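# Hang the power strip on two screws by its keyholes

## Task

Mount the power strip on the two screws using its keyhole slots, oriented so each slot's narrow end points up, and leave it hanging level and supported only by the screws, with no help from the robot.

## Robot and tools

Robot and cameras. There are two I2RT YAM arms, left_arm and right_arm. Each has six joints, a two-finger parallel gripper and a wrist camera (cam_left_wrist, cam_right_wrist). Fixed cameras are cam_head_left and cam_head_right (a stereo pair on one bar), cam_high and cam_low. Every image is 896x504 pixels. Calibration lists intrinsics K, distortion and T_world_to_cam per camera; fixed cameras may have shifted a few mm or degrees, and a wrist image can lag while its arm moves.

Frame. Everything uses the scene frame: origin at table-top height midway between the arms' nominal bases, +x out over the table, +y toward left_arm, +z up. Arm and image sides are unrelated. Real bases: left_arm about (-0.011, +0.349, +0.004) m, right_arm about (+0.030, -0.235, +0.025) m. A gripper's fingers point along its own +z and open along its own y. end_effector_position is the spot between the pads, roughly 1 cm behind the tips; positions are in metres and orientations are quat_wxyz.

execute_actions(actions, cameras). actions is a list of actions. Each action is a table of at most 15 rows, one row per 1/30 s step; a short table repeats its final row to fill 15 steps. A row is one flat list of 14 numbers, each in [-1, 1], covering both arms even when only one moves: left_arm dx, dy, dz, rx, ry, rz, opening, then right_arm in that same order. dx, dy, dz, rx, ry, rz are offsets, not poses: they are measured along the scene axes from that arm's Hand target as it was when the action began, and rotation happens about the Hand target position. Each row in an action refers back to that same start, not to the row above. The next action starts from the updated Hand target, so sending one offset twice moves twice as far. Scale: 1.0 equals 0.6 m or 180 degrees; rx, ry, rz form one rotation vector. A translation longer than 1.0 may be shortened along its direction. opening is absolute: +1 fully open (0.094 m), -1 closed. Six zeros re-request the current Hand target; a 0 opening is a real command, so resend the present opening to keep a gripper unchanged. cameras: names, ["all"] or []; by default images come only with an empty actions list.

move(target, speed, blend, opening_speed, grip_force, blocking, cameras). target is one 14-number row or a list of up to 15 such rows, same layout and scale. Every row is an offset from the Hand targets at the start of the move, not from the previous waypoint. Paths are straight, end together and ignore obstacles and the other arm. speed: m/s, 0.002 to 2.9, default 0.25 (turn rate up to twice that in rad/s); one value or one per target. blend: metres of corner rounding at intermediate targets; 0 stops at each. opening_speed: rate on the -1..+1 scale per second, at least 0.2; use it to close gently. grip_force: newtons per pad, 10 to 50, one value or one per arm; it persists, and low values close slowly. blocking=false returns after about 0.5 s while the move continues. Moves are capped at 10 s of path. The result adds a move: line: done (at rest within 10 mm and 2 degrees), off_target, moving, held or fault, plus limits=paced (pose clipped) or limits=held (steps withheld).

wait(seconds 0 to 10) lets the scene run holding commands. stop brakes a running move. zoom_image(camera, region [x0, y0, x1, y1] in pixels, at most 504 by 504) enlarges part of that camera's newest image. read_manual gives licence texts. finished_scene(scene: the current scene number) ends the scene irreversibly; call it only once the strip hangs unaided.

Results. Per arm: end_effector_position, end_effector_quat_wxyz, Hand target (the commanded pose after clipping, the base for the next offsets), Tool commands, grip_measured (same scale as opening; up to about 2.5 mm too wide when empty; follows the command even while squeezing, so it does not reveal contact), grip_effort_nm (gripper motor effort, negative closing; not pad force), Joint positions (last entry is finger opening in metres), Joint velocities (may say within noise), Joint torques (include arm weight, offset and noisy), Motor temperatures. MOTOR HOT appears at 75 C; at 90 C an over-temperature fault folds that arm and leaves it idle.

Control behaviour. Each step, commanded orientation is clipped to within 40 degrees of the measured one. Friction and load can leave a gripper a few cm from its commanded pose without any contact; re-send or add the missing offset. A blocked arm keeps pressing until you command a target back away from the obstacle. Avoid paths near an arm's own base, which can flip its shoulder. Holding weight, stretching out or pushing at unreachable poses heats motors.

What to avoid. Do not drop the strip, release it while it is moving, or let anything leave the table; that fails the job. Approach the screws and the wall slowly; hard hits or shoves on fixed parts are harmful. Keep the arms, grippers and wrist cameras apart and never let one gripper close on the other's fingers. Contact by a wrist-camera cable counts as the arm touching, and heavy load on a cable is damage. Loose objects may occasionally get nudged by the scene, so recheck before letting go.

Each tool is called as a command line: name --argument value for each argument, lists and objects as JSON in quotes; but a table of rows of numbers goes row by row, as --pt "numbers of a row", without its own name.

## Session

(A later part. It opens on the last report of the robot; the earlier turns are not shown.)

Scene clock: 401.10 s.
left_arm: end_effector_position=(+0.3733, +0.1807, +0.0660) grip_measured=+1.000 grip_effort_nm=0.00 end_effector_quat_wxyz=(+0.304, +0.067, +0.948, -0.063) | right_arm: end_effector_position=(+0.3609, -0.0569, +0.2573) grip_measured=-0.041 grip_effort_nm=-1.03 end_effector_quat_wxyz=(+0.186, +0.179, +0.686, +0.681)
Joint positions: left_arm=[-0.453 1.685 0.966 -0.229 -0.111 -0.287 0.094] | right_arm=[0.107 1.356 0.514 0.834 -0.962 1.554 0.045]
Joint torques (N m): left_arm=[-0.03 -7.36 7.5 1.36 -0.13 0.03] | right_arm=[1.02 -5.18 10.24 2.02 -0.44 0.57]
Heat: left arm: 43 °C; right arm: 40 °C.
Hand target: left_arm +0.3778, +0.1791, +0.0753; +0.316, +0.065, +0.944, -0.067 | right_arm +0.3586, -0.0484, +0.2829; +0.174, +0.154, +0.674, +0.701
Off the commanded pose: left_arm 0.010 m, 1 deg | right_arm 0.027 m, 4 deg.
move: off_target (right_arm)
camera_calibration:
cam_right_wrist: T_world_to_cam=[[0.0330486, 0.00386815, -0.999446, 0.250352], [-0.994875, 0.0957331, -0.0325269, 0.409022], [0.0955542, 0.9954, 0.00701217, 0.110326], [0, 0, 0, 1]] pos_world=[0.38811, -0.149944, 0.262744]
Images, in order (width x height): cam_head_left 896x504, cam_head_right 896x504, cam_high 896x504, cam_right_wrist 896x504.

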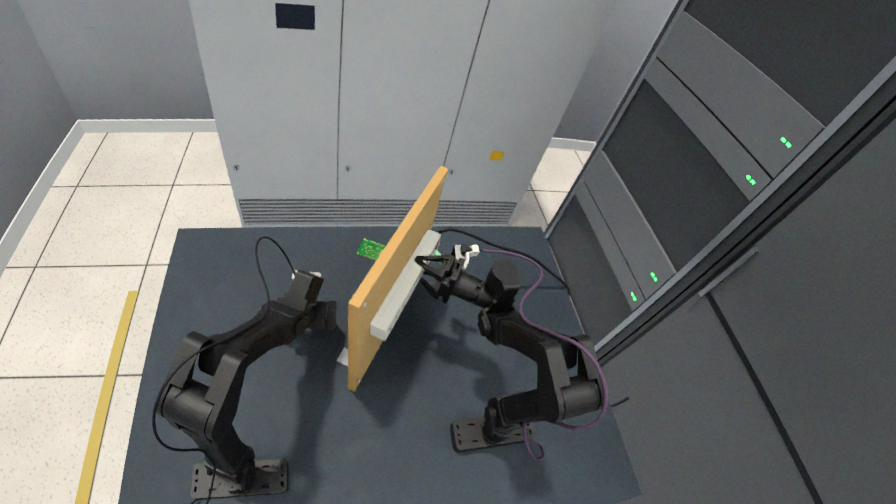

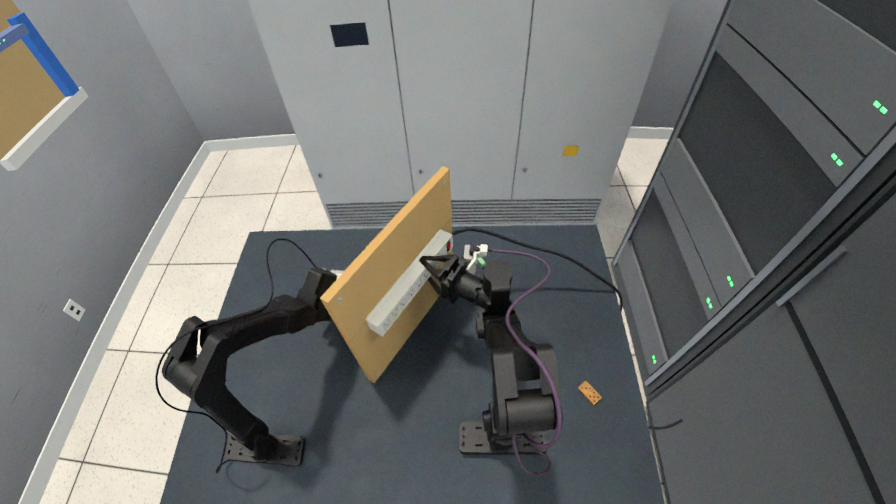

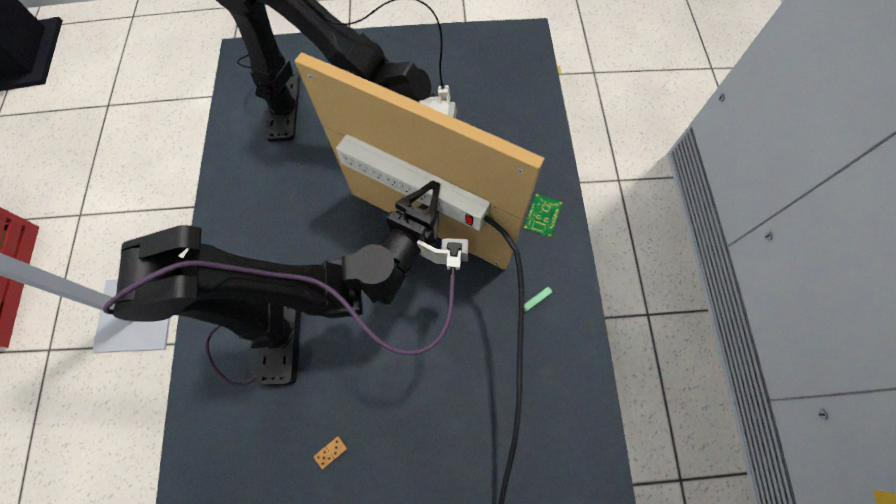

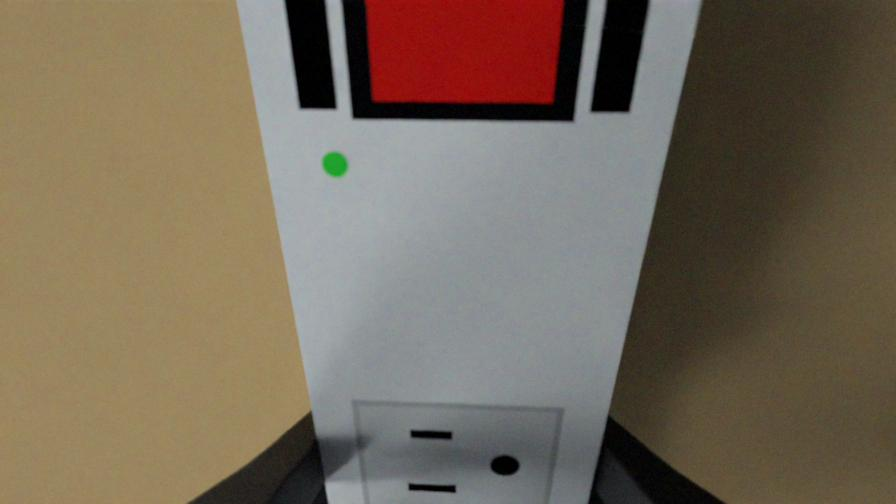

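move --target '[0,0,0,0,0,0,1, 0.0042,0.0072,0,0,0,0.003,-0.4]' --speed 0.04 --cameras '["cam_high","cam_head_left","cam_head_right"]'

zoom_image --camera "cam_high" --region '[430, 160, 520, 230]'

zoom_image --camera "cam_head_left" --region '[390, 210, 460, 280]'

zoom_image --camera "cam_head_right" --region '[400, 210, 470, 280]'

zoom_image --camera "cam_high" --region '[320, 110, 410, 180]'

Scene clock: 403.13 s.
left_arm: end_effector_position=(+0.3733, +0.1807, +0.0660) grip_measured=+1.000 grip_effort_nm=0.01 end_effector_quat_wxyz=(+0.304, +0.067, +0.948, -0.063) | right_arm: end_effector_position=(+0.3618, -0.0547, +0.2572) grip_measured=-0.041 grip_effort_nm=-1.03 end_effector_quat_wxyz=(+0.165, +0.189, +0.684, +0.684)
Joint positions: left_arm=[-0.453 1.685 0.966 -0.229 -0.111 -0.287 0.094] | right_arm=[0.109 1.367 0.528 0.825 -0.975 1.592 0.045]
Joint torques (N m): left_arm=[-0.02 -7.36 7.5 1.36 -0.13 0.03] | right_arm=[1.94 -4.55 10.21 2.24 -0.34 0.25]
Heat: left arm: 43 °C; right arm: 40 °C.
Hand target: left_arm +0.3778, +0.1791, +0.0753; +0.316, +0.065, +0.944, -0.067 | right_arm +0.3611, -0.0440, +0.2829; +0.171, +0.151, +0.675, +0.702
Off the commanded pose: left_arm 0.010 m, 1 deg | right_arm 0.028 m, 5 deg.
move: off_target (right_arm)
Images, in order (width x height): cam_head_left 896x504, cam_head_right 896x504, cam_high 896x504.

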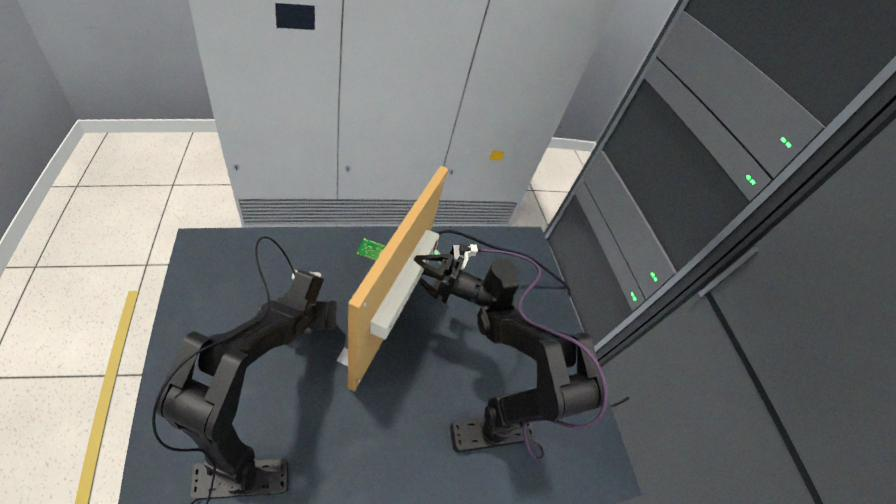

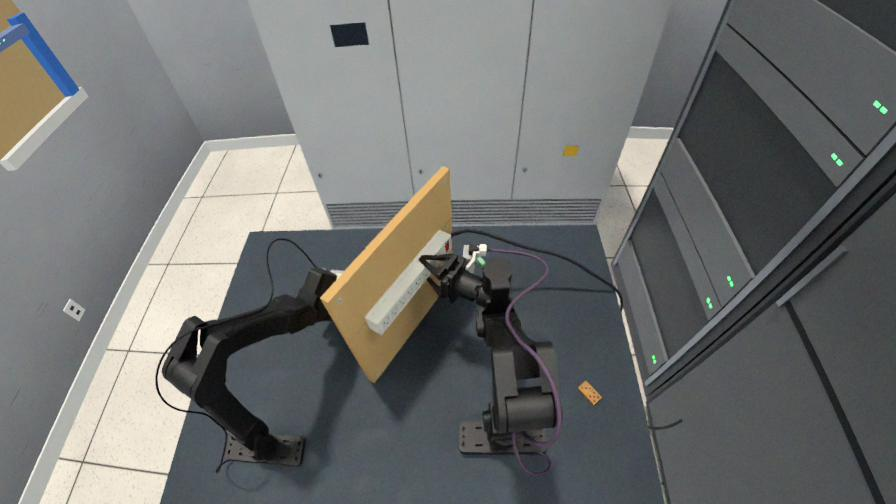

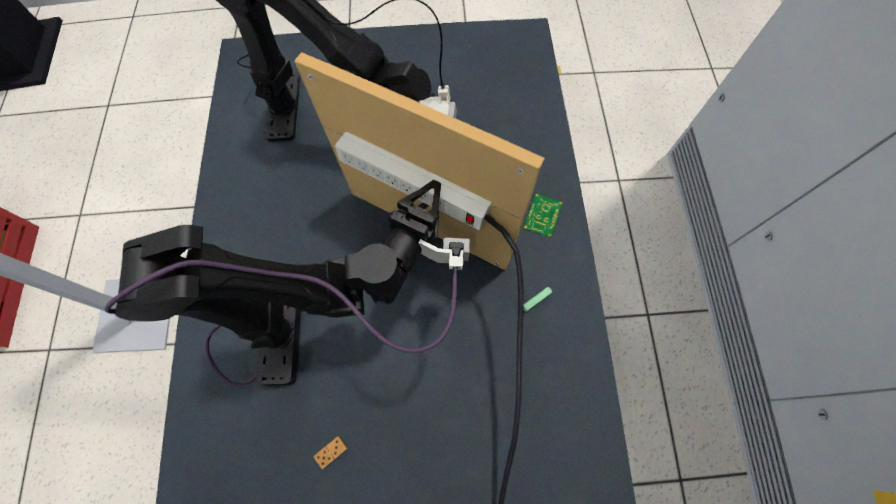

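Scaled by 5.600 from the camera's 896x504 image, which has a finer 1280x720 frame.

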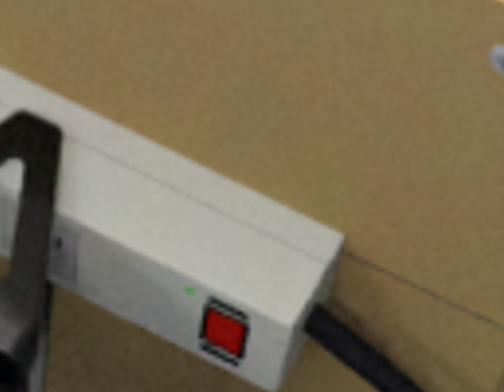

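Scaled by 7.200 from the camera's 896x504 image, which has a finer 1280x720 frame.

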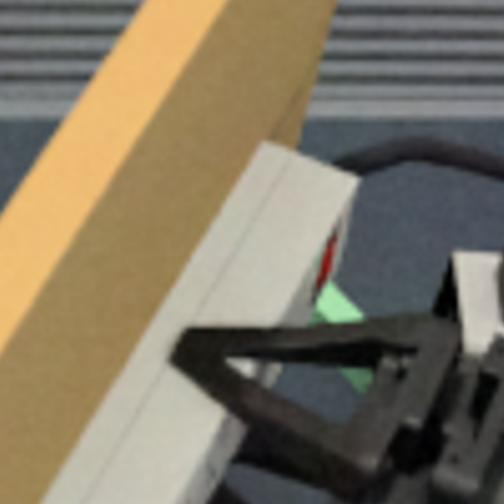

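Scaled by 7.200 from the camera's 896x504 image, which has a finer 1280x720 frame.

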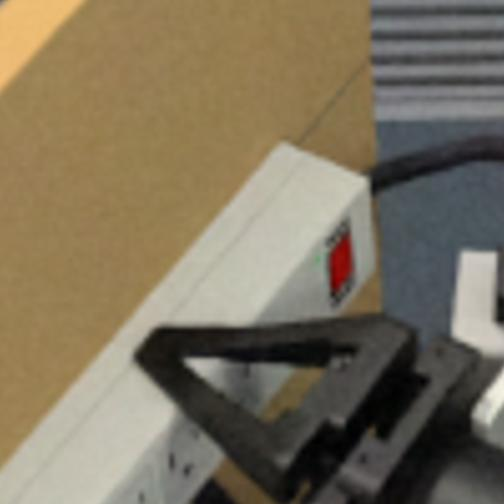

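Scaled by 5.600 from the camera's 896x504 image, which has a finer 1280x720 frame.

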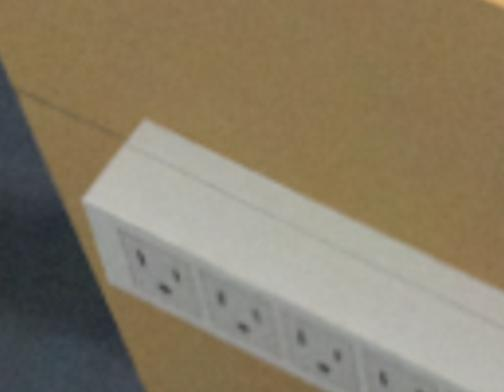

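move --target '[0,0,0,0,0,0,1, 0,0,-0.0167,0,0,0,-0.4]' --speed 0.03 --cameras '["cam_high","cam_head_left","cam_head_right"]'

zoom_image --camera "cam_high" --region '[430, 160, 520, 230]'

zoom_image --camera "cam_head_left" --region '[390, 210, 460, 280]'

zoom_image --camera "cam_head_left" --region '[350, 280, 420, 350]'

zoom_image --camera "cam_head_right" --region '[400, 210, 470, 280]'

zoom_image --camera "cam_head_right" --region '[350, 270, 420, 340]'

zoom_image --camera "cam_high" --region '[320, 110, 410, 180]'

Scene clock: 407.77 s.
left_arm: end_effector_position=(+0.3733, +0.1807, +0.0660) grip_measured=+1.000 grip_effort_nm=0.00 end_effector_quat_wxyz=(+0.304, +0.067, +0.948, -0.063) | right_arm: end_effector_position=(+0.3622, -0.0543, +0.2570) grip_measured=-0.041 grip_effort_nm=-1.03 end_effector_quat_wxyz=(+0.163, +0.183, +0.682, +0.689)
Joint positions: left_arm=[-0.453 1.685 0.966 -0.229 -0.111 -0.287 0.094] | right_arm=[0.105 1.389 0.528 0.865 -0.992 1.604 0.045]
Joint torques (N m): left_arm=[-0.03 -7.36 7.49 1.36 -0.13 0.04] | right_arm=[2.44 -3.96 7.94 2.42 -0.12 0.14]
Heat: left arm: 43 °C; right arm: 40 °C.
Hand target: left_arm +0.3778, +0.1791, +0.0753; +0.316, +0.065, +0.944, -0.067 | right_arm +0.3611, -0.0439, +0.2730; +0.171, +0.150, +0.675, +0.702
Off the commanded pose: left_arm 0.010 m, 1 deg | right_arm 0.019 m, 4 deg.
move: off_target (right_arm)
Images, in order (width x height): cam_head_left 896x504, cam_head_right 896x504, cam_high 896x504.

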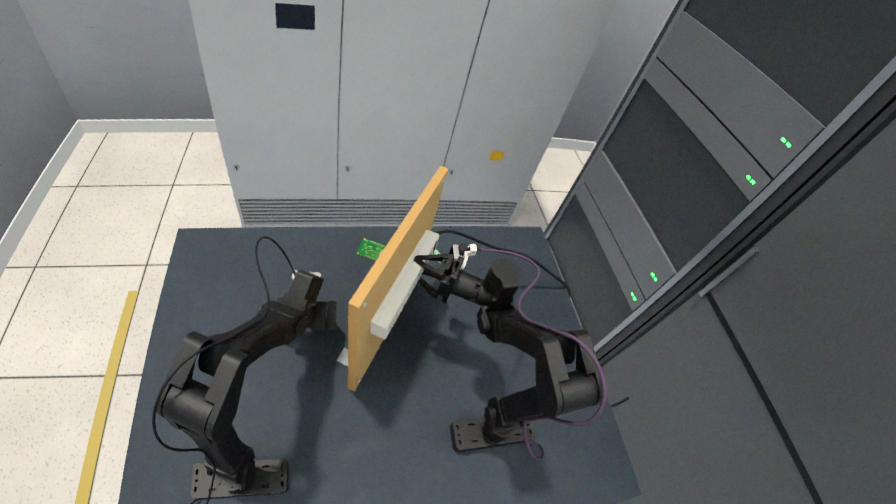

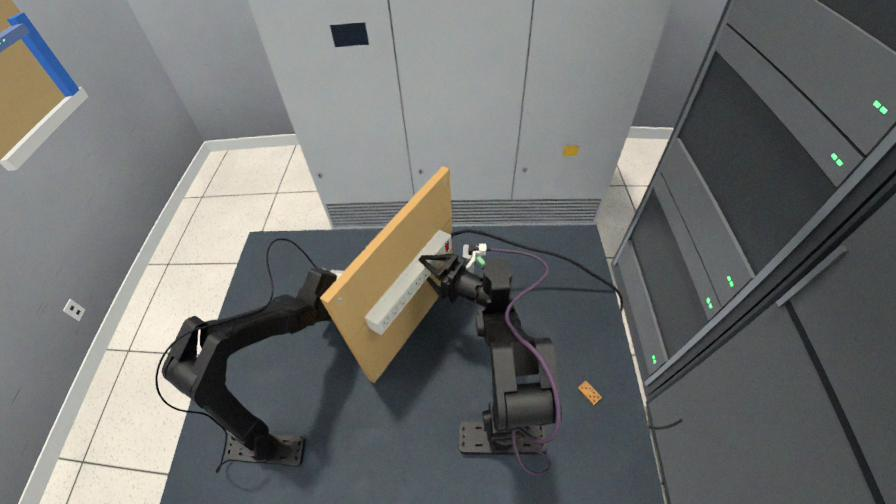

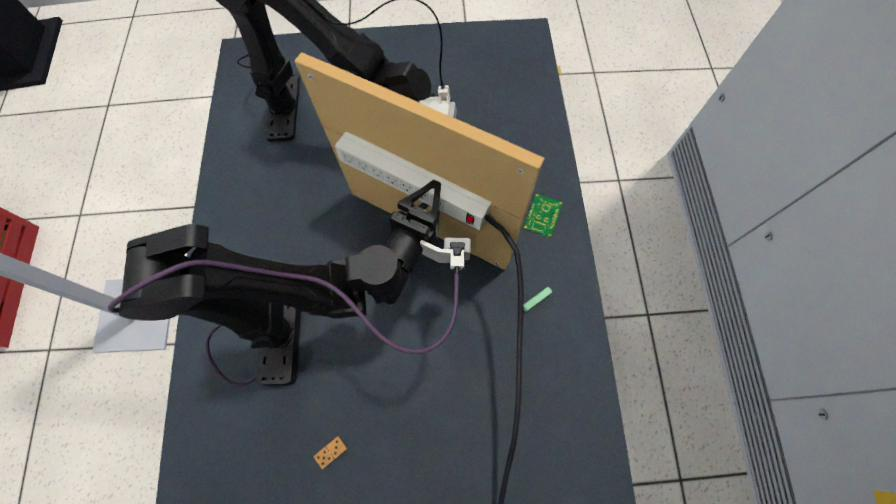

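Scaled by 5.600 from the camera's 896x504 image, which has a finer 1280x720 frame.

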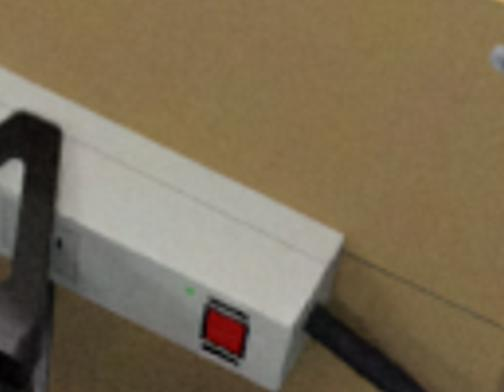

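Scaled by 7.200 from the camera's 896x504 image, which has a finer 1280x720 frame.

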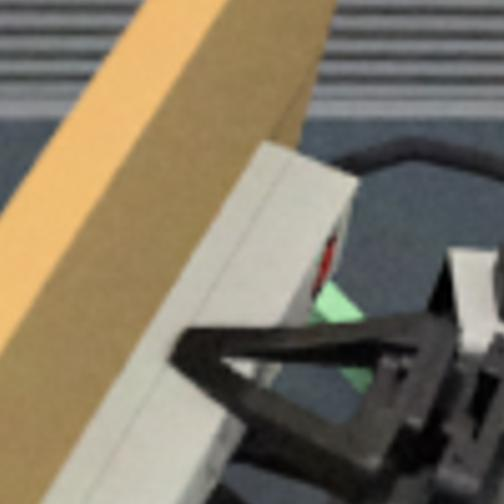

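Scaled by 7.200 from the camera's 896x504 image, which has a finer 1280x720 frame.

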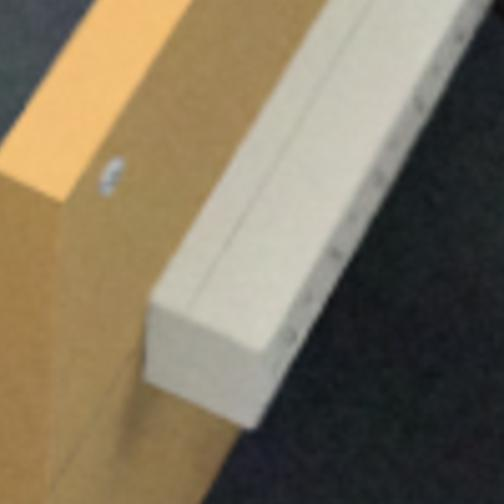

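Scaled by 7.200 from the camera's 896x504 image, which has a finer 1280x720 frame.

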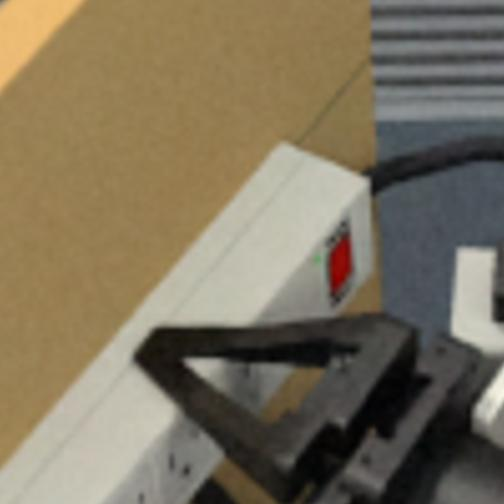

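Scaled by 7.200 from the camera's 896x504 image, which has a finer 1280x720 frame.

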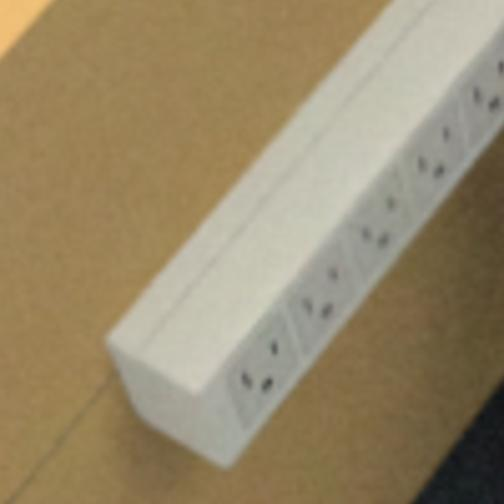

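Scaled by 5.600 from the camera's 896x504 image, which has a finer 1280x720 frame.

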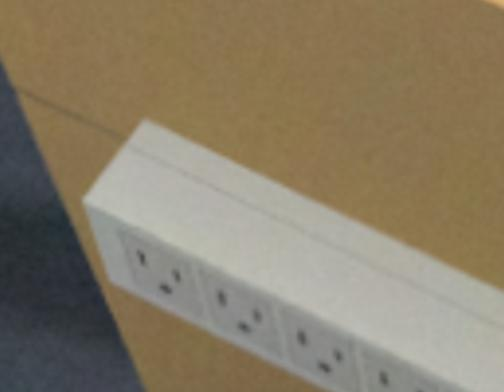

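move --target '[0,0,0,0,0,0,1, 0,0,-0.025,0,0,0,-0.4]' --speed 0.03 --cameras '["cam_high","cam_head_left","cam_right_wrist"]'

zoom_image --camera "cam_head_left" --region '[390, 210, 460, 280]'

zoom_image --camera "cam_head_left" --region '[350, 280, 420, 350]'

zoom_image --camera "cam_high" --region '[320, 110, 500, 230]'

Scene clock: 410.67 s.
left_arm: end_effector_position=(+0.3733, +0.1807, +0.0660) grip_measured=+1.000 grip_effort_nm=0.00 end_effector_quat_wxyz=(+0.304, +0.067, +0.948, -0.063) | right_arm: end_effector_position=(+0.3628, -0.0536, +0.2557) grip_measured=-0.043 grip_effort_nm=-1.03 end_effector_quat_wxyz=(+0.163, +0.174, +0.675, +0.698)
Joint positions: left_arm=[-0.453 1.685 0.966 -0.229 -0.111 -0.287 0.094] | right_arm=[0.104 1.431 0.513 0.971 -1.004 1.639 0.045]
Joint torques (N m): left_arm=[-0.02 -7.38 7.51 1.36 -0.13 0.04] | right_arm=[2.66 -3.34 6.16 2.14 0.01 -0.19]
Heat: left arm: 43 °C; right arm: 40 °C.
Hand target: left_arm +0.3778, +0.1791, +0.0753; +0.316, +0.065, +0.944, -0.067 | right_arm +0.3611, -0.0440, +0.2580; +0.171, +0.150, +0.675, +0.702
Off the commanded pose: left_arm 0.010 m, 1 deg | right_arm 0.010 m, 3 deg.
move: off_target (right_arm)
camera_calibration:
cam_right_wrist: T_world_to_cam=[[0.0183681, 0.0502491, -0.998568, 0.256327], [-0.998209, 0.0577944, -0.0154532, 0.405302], [0.0569351, 0.997063, 0.0512206, 0.109682], [0, 0, 0, 1]] pos_world=[0.393624, -0.145664, 0.256605]
Images, in order (width x height): cam_head_left 896x504, cam_high 896x504, cam_right_wrist 896x504.

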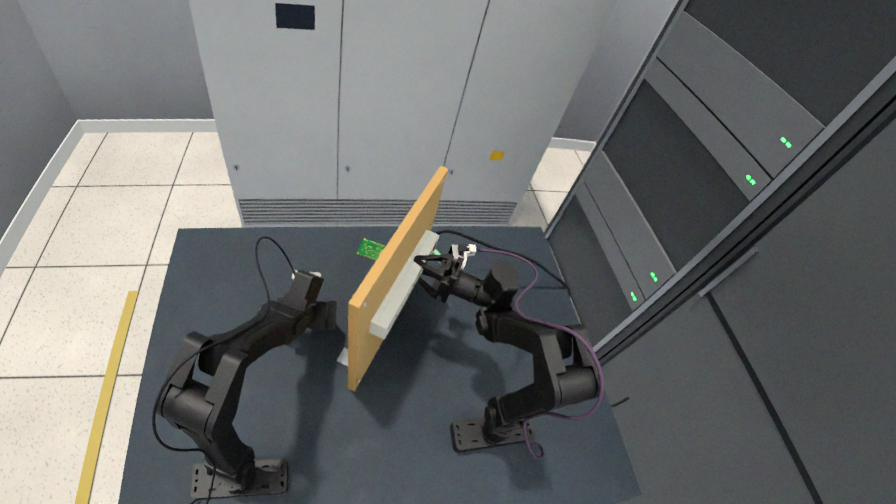

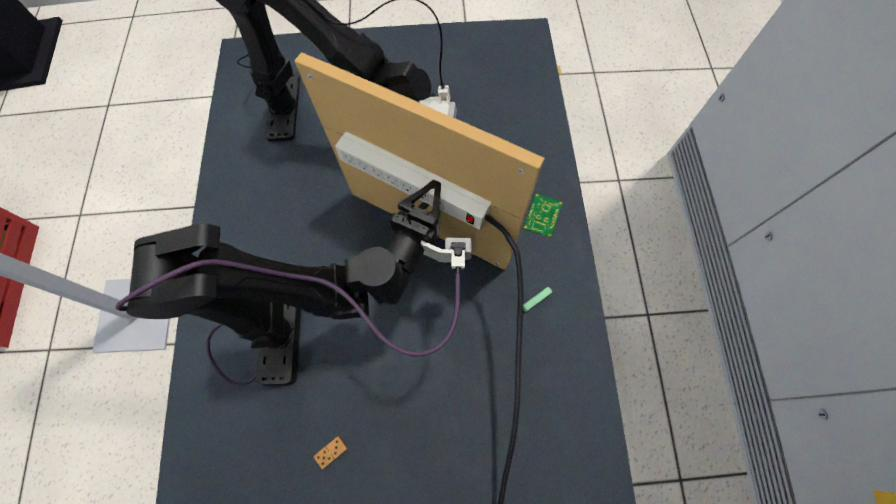

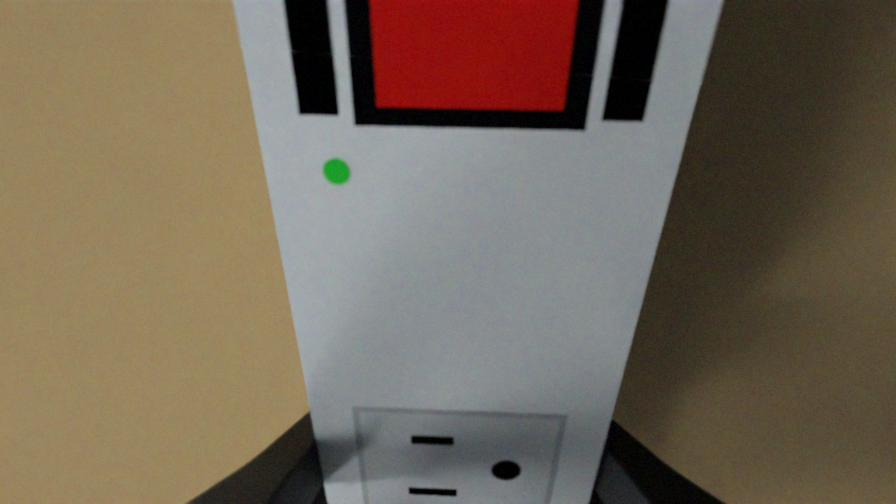

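Scaled by 7.200 from the camera's 896x504 image, which has a finer 1280x720 frame.

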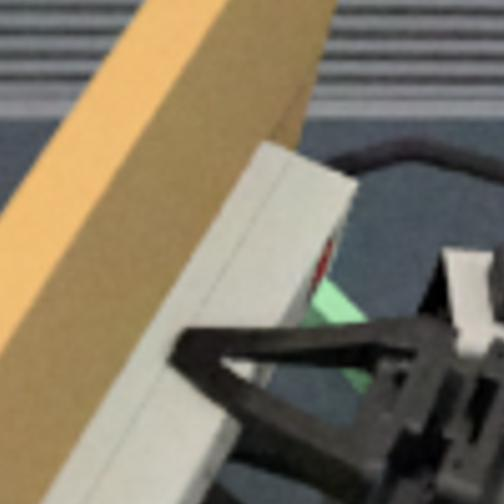

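Scaled by 7.200 from the camera's 896x504 image, which has a finer 1280x720 frame.

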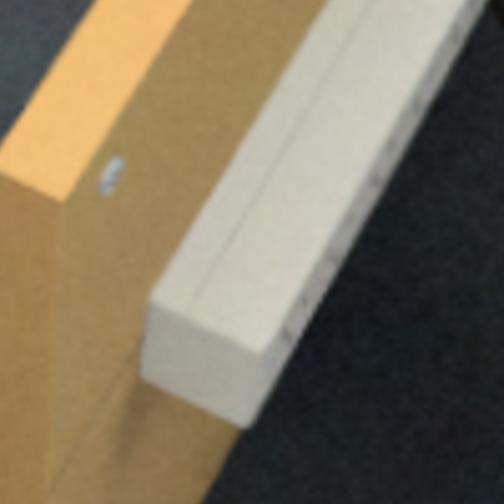

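Scaled by 2.800 from the camera's 896x504 image, which has a finer 1280x720 frame.

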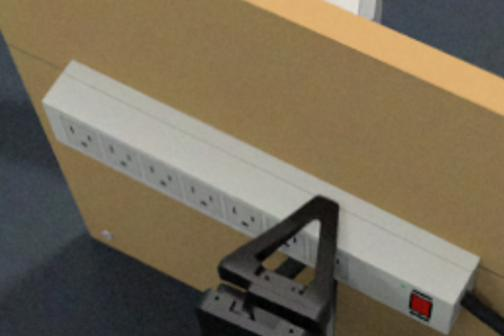

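move --target '[0,0,0,0,0,0,1, 0,0,-0.02,0,0,0,-0.4]' --speed 0.03 --cameras '["cam_high","cam_head_left","cam_right_wrist"]'

zoom_image --camera "cam_head_left" --region '[390, 210, 460, 280]'

zoom_image --camera "cam_head_left" --region '[350, 280, 420, 350]'

zoom_image --camera "cam_high" --region '[320, 110, 500, 230]'

Scene clock: 412.97 s.
left_arm: end_effector_position=(+0.3733, +0.1807, +0.0660) grip_measured=+1.000 grip_effort_nm=0.01 end_effector_quat_wxyz=(+0.304, +0.067, +0.948, -0.063) | right_arm: end_effector_position=(+0.3633, -0.0544, +0.2514) grip_measured=-0.043 grip_effort_nm=-1.03 end_effector_quat_wxyz=(+0.170, +0.168, +0.669, +0.704)
Joint positions: left_arm=[-0.453 1.685 0.966 -0.229 -0.111 -0.287 0.094] | right_arm=[0.101 1.472 0.492 1.071 -1.005 1.657 0.045]
Joint torques (N m): left_arm=[-0.03 -7.36 7.49 1.36 -0.13 0.04] | right_arm=[2.95 -3.17 5.48 1.83 0.06 -0.34]
Heat: left arm: 43 °C; right arm: 39 °C.
Hand target: left_arm +0.3778, +0.1791, +0.0753; +0.316, +0.065, +0.944, -0.067 | right_arm +0.3611, -0.0440, +0.2459; +0.171, +0.150, +0.675, +0.702
Off the commanded pose: left_arm 0.010 m, 1 deg | right_arm 0.012 m, 2 deg.
move: off_target (right_arm)
camera_calibration:
cam_right_wrist: T_world_to_cam=[[0.0400595, 0.0612843, -0.997316, 0.244476], [-0.997598, 0.0588977, -0.0364516, 0.410928], [0.0565057, 0.996381, 0.0634965, 0.107699], [0, 0, 0, 1]] pos_world=[0.394061, -0.146494, 0.25196]
Images, in order (width x height): cam_head_left 896x504, cam_high 896x504, cam_right_wrist 896x504.

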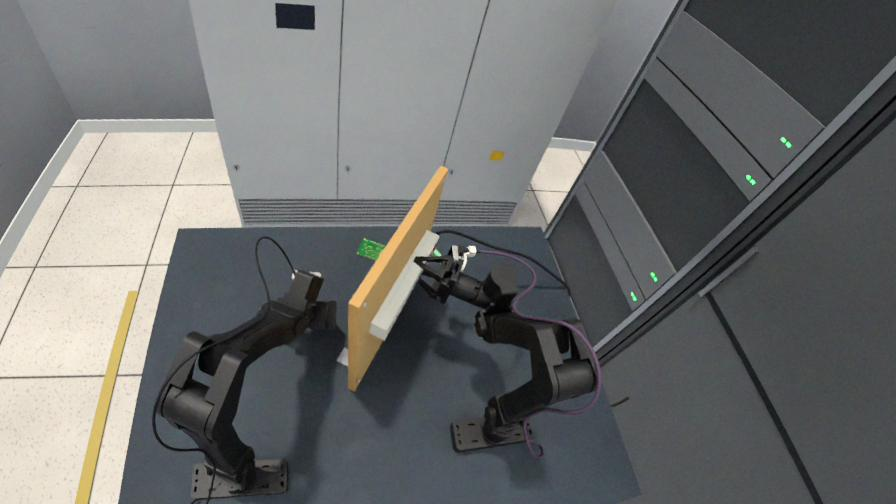

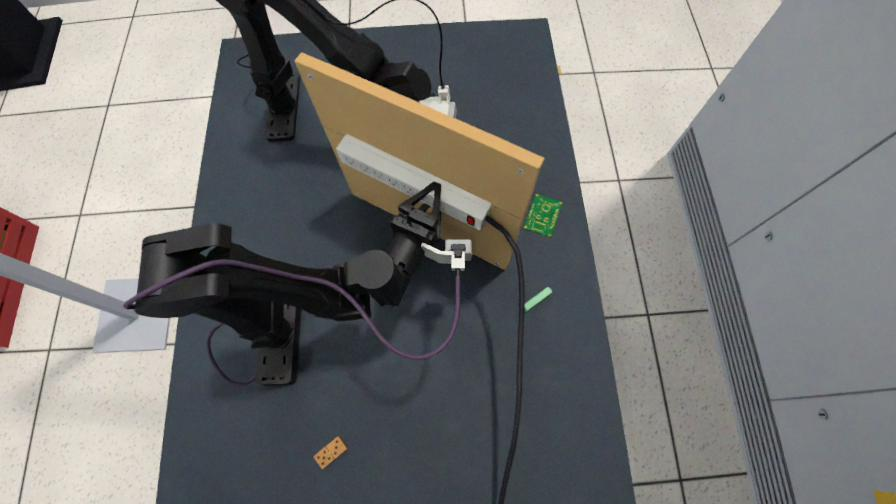

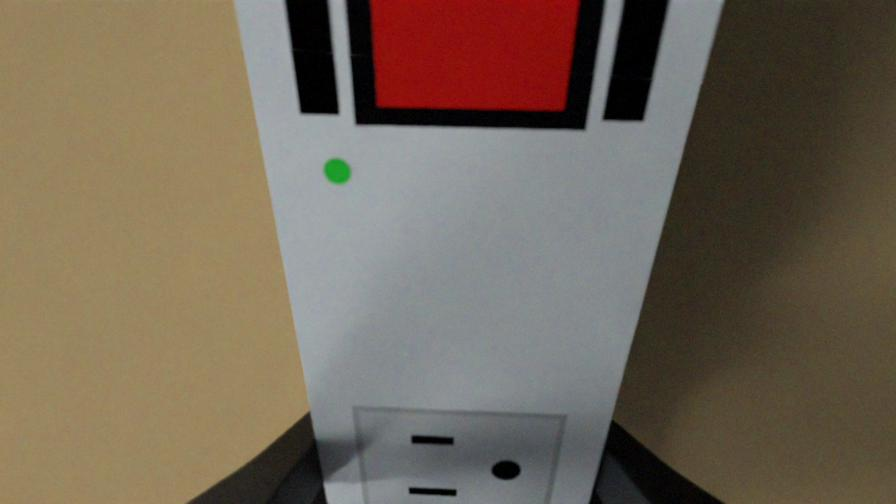

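Scaled by 7.200 from the camera's 896x504 image, which has a finer 1280x720 frame.

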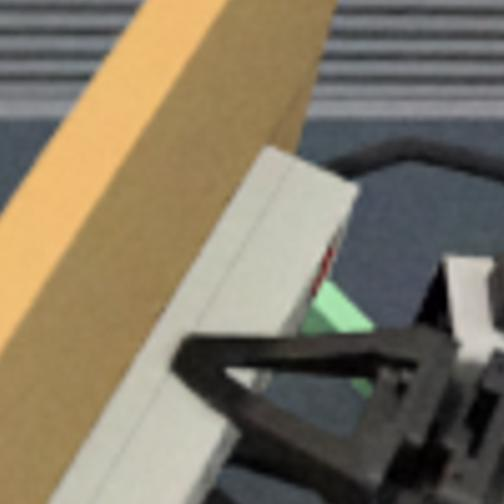

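Scaled by 7.200 from the camera's 896x504 image, which has a finer 1280x720 frame.

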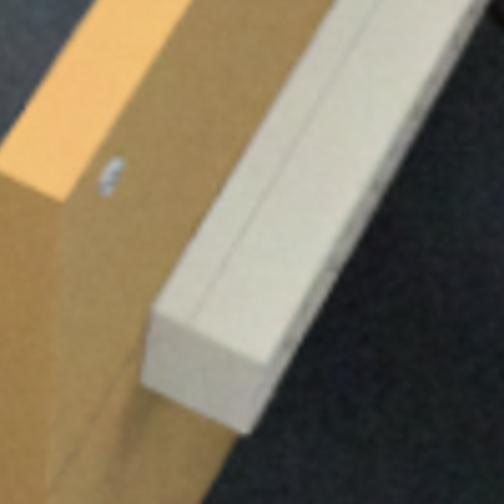

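Scaled by 2.800 from the camera's 896x504 image, which has a finer 1280x720 frame.

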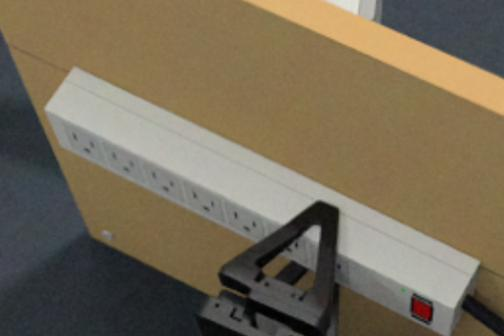

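move --target '[0,0,0,0,0,0,1, 0,0,-0.015,0,0.0167,0,-0.4]' --speed 0.03 --cameras '["cam_high","cam_head_left","cam_right_wrist"]'

zoom_image --camera "cam_head_left" --region '[390, 210, 460, 280]'

zoom_image --camera "cam_head_left" --region '[350, 280, 420, 350]'

zoom_image --camera "cam_high" --region '[320, 110, 500, 230]'

Scene clock: 416.43 s.
left_arm: end_effector_position=(+0.3733, +0.1807, +0.0660) grip_measured=+1.000 grip_effort_nm=0.00 end_effector_quat_wxyz=(+0.304, +0.067, +0.948, -0.063) | right_arm: end_effector_position=(+0.3632, -0.0544, +0.2513) grip_measured=-0.043 grip_effort_nm=-1.03 end_effector_quat_wxyz=(+0.169, +0.168, +0.669, +0.704)
Joint positions: left_arm=[-0.453 1.685 0.966 -0.229 -0.111 -0.287 0.094] | right_arm=[0.101 1.472 0.492 1.071 -1.005 1.658 0.045]
Joint torques (N m): left_arm=[-0.02 -7.36 7.5 1.36 -0.13 0.03] | right_arm=[2.88 -2.66 4.97 1.51 0.07 -0.24]
Heat: left arm: 43 °C; right arm: 39 °C.
Hand target: left_arm +0.3778, +0.1791, +0.0753; +0.316, +0.065, +0.944, -0.067 | right_arm +0.3611, -0.0439, +0.2370; +0.153, +0.169, +0.679, +0.698
Off the commanded pose: left_arm 0.010 m, 1 deg | right_arm 0.018 m, 2 deg.
move: off_target (right_arm)
camera_calibration:
cam_right_wrist: T_world_to_cam=[[0.0386944, 0.0618646, -0.997334, 0.244812], [-0.997652, 0.0588377, -0.035057, 0.410482], [0.0565121, 0.996349, 0.063996, 0.107592], [0, 0, 0, 1]] pos_world=[0.393965, -0.146496, 0.251664]
Images, in order (width x height): cam_head_left 896x504, cam_high 896x504, cam_right_wrist 896x504.

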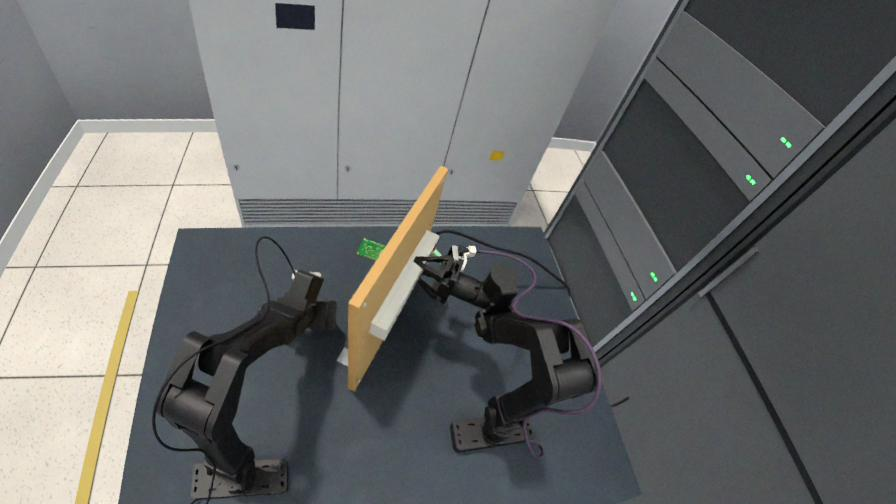

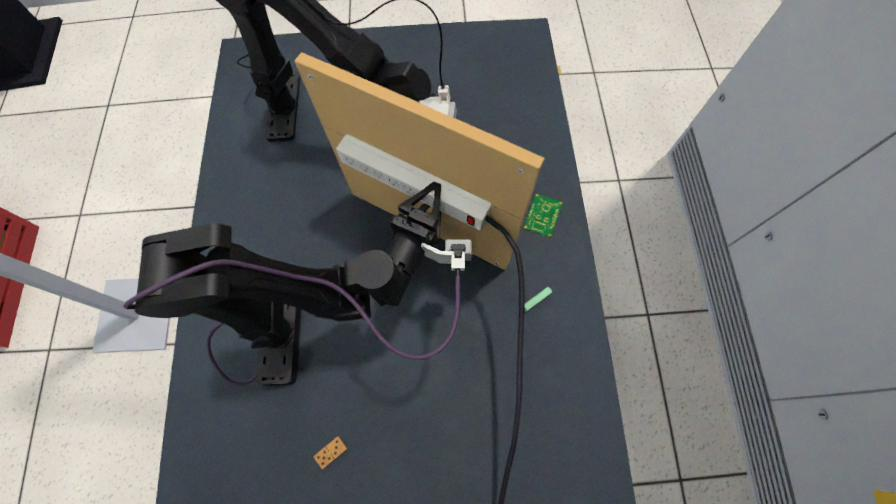

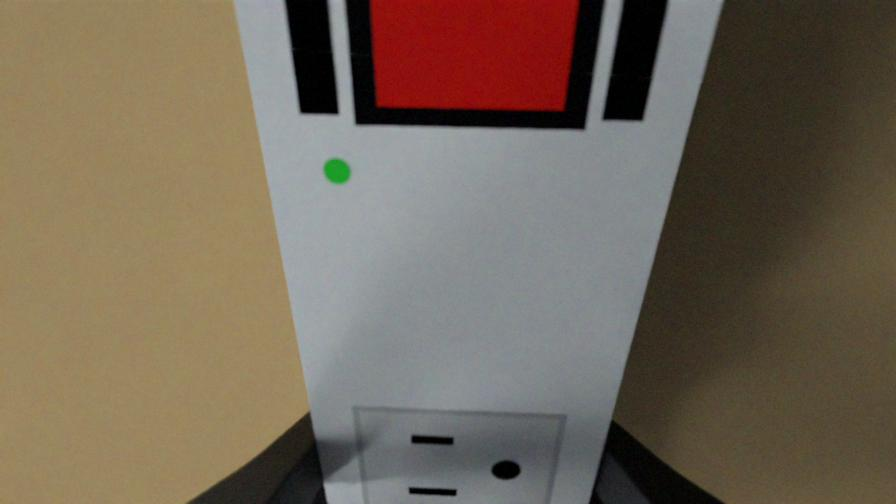

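Scaled by 7.200 from the camera's 896x504 image, which has a finer 1280x720 frame.

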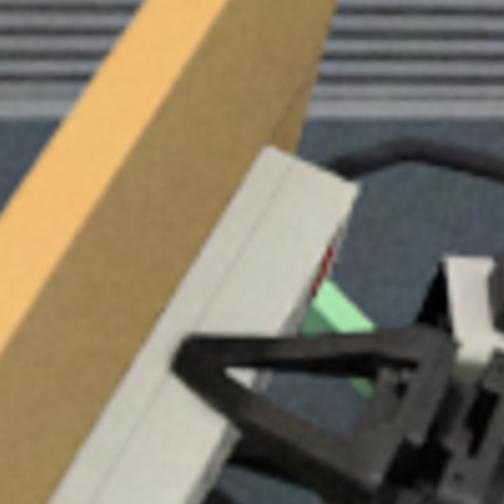

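Scaled by 7.200 from the camera's 896x504 image, which has a finer 1280x720 frame.

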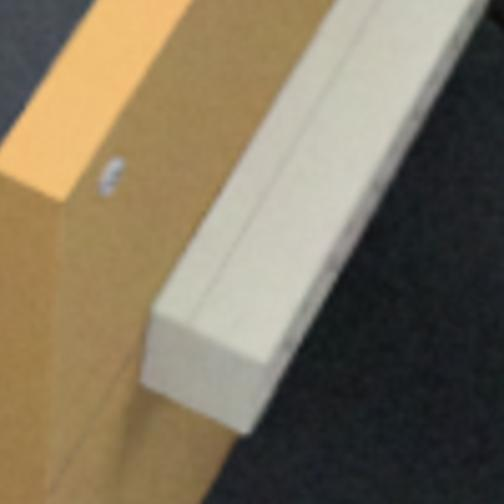

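Scaled by 2.800 from the camera's 896x504 image, which has a finer 1280x720 frame.

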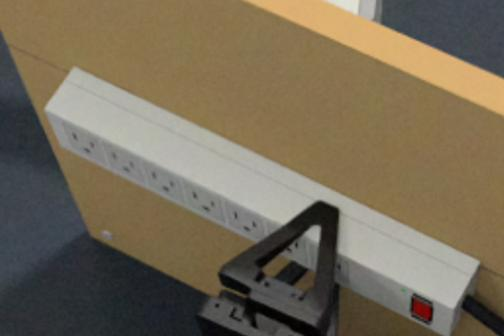

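move --target '[0,0,0,0,0,0,1, 0,0,-0.02,0,0.0056,0,-0.4]' --speed 0.03 --cameras '["cam_head_left"]'

zoom_image --camera "cam_head_left" --region '[340, 200, 480, 350]'

Scene clock: 418.53 s.
left_arm: end_effector_position=(+0.3733, +0.1807, +0.0660) grip_measured=+1.000 grip_effort_nm=0.00 end_effector_quat_wxyz=(+0.304, +0.067, +0.948, -0.063) | right_arm: end_effector_position=(+0.3633, -0.0543, +0.2420) grip_measured=-0.043 grip_effort_nm=-1.03 end_effector_quat_wxyz=(+0.164, +0.174, +0.668, +0.705)
Joint positions: left_arm=[-0.453 1.685 0.966 -0.229 -0.111 -0.287 0.094] | right_arm=[0.101 1.507 0.475 1.12 -1.005 1.671 0.045]
Joint torques (N m): left_arm=[-0.02 -7.35 7.5 1.36 -0.13 0.04] | right_arm=[2.81 -2.56 4.37 1.49 0.09 -0.35]
Heat: left arm: 43 °C; right arm: 39 °C.
Hand target: left_arm +0.3778, +0.1791, +0.0753; +0.316, +0.065, +0.944, -0.067 | right_arm +0.3611, -0.0439, +0.2249; +0.147, +0.175, +0.680, +0.696
Off the commanded pose: left_arm 0.010 m, 1 deg | right_arm 0.020 m, 3 deg.
move: off_target (right_arm)
Images, in order (width x height): cam_head_left 896x504.

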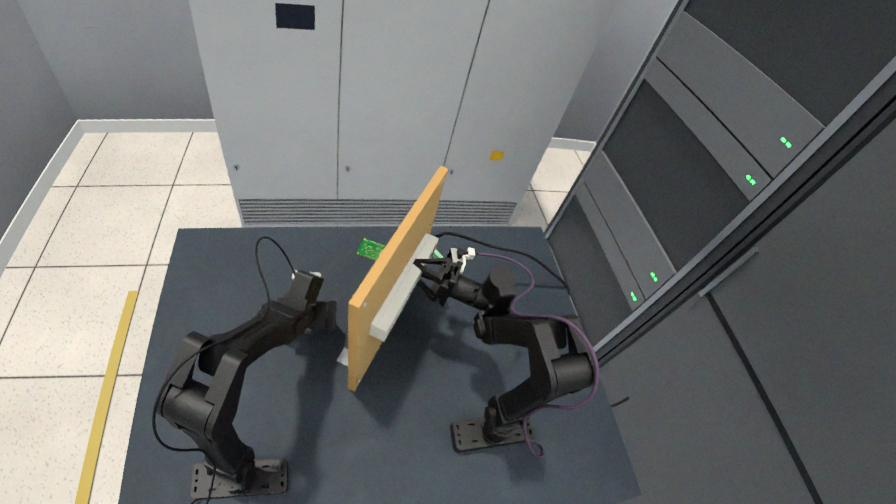

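Scaled by 3.360 from the camera's 896x504 image, which has a finer 1280x720 frame.

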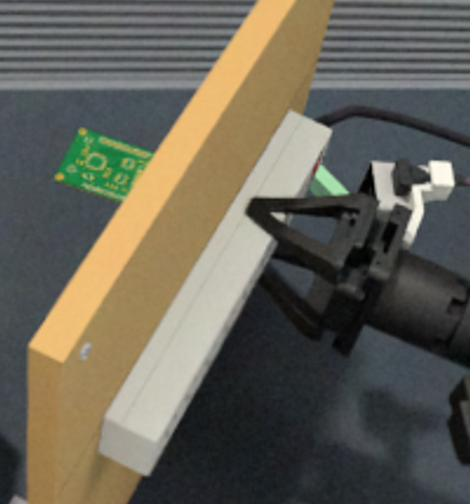

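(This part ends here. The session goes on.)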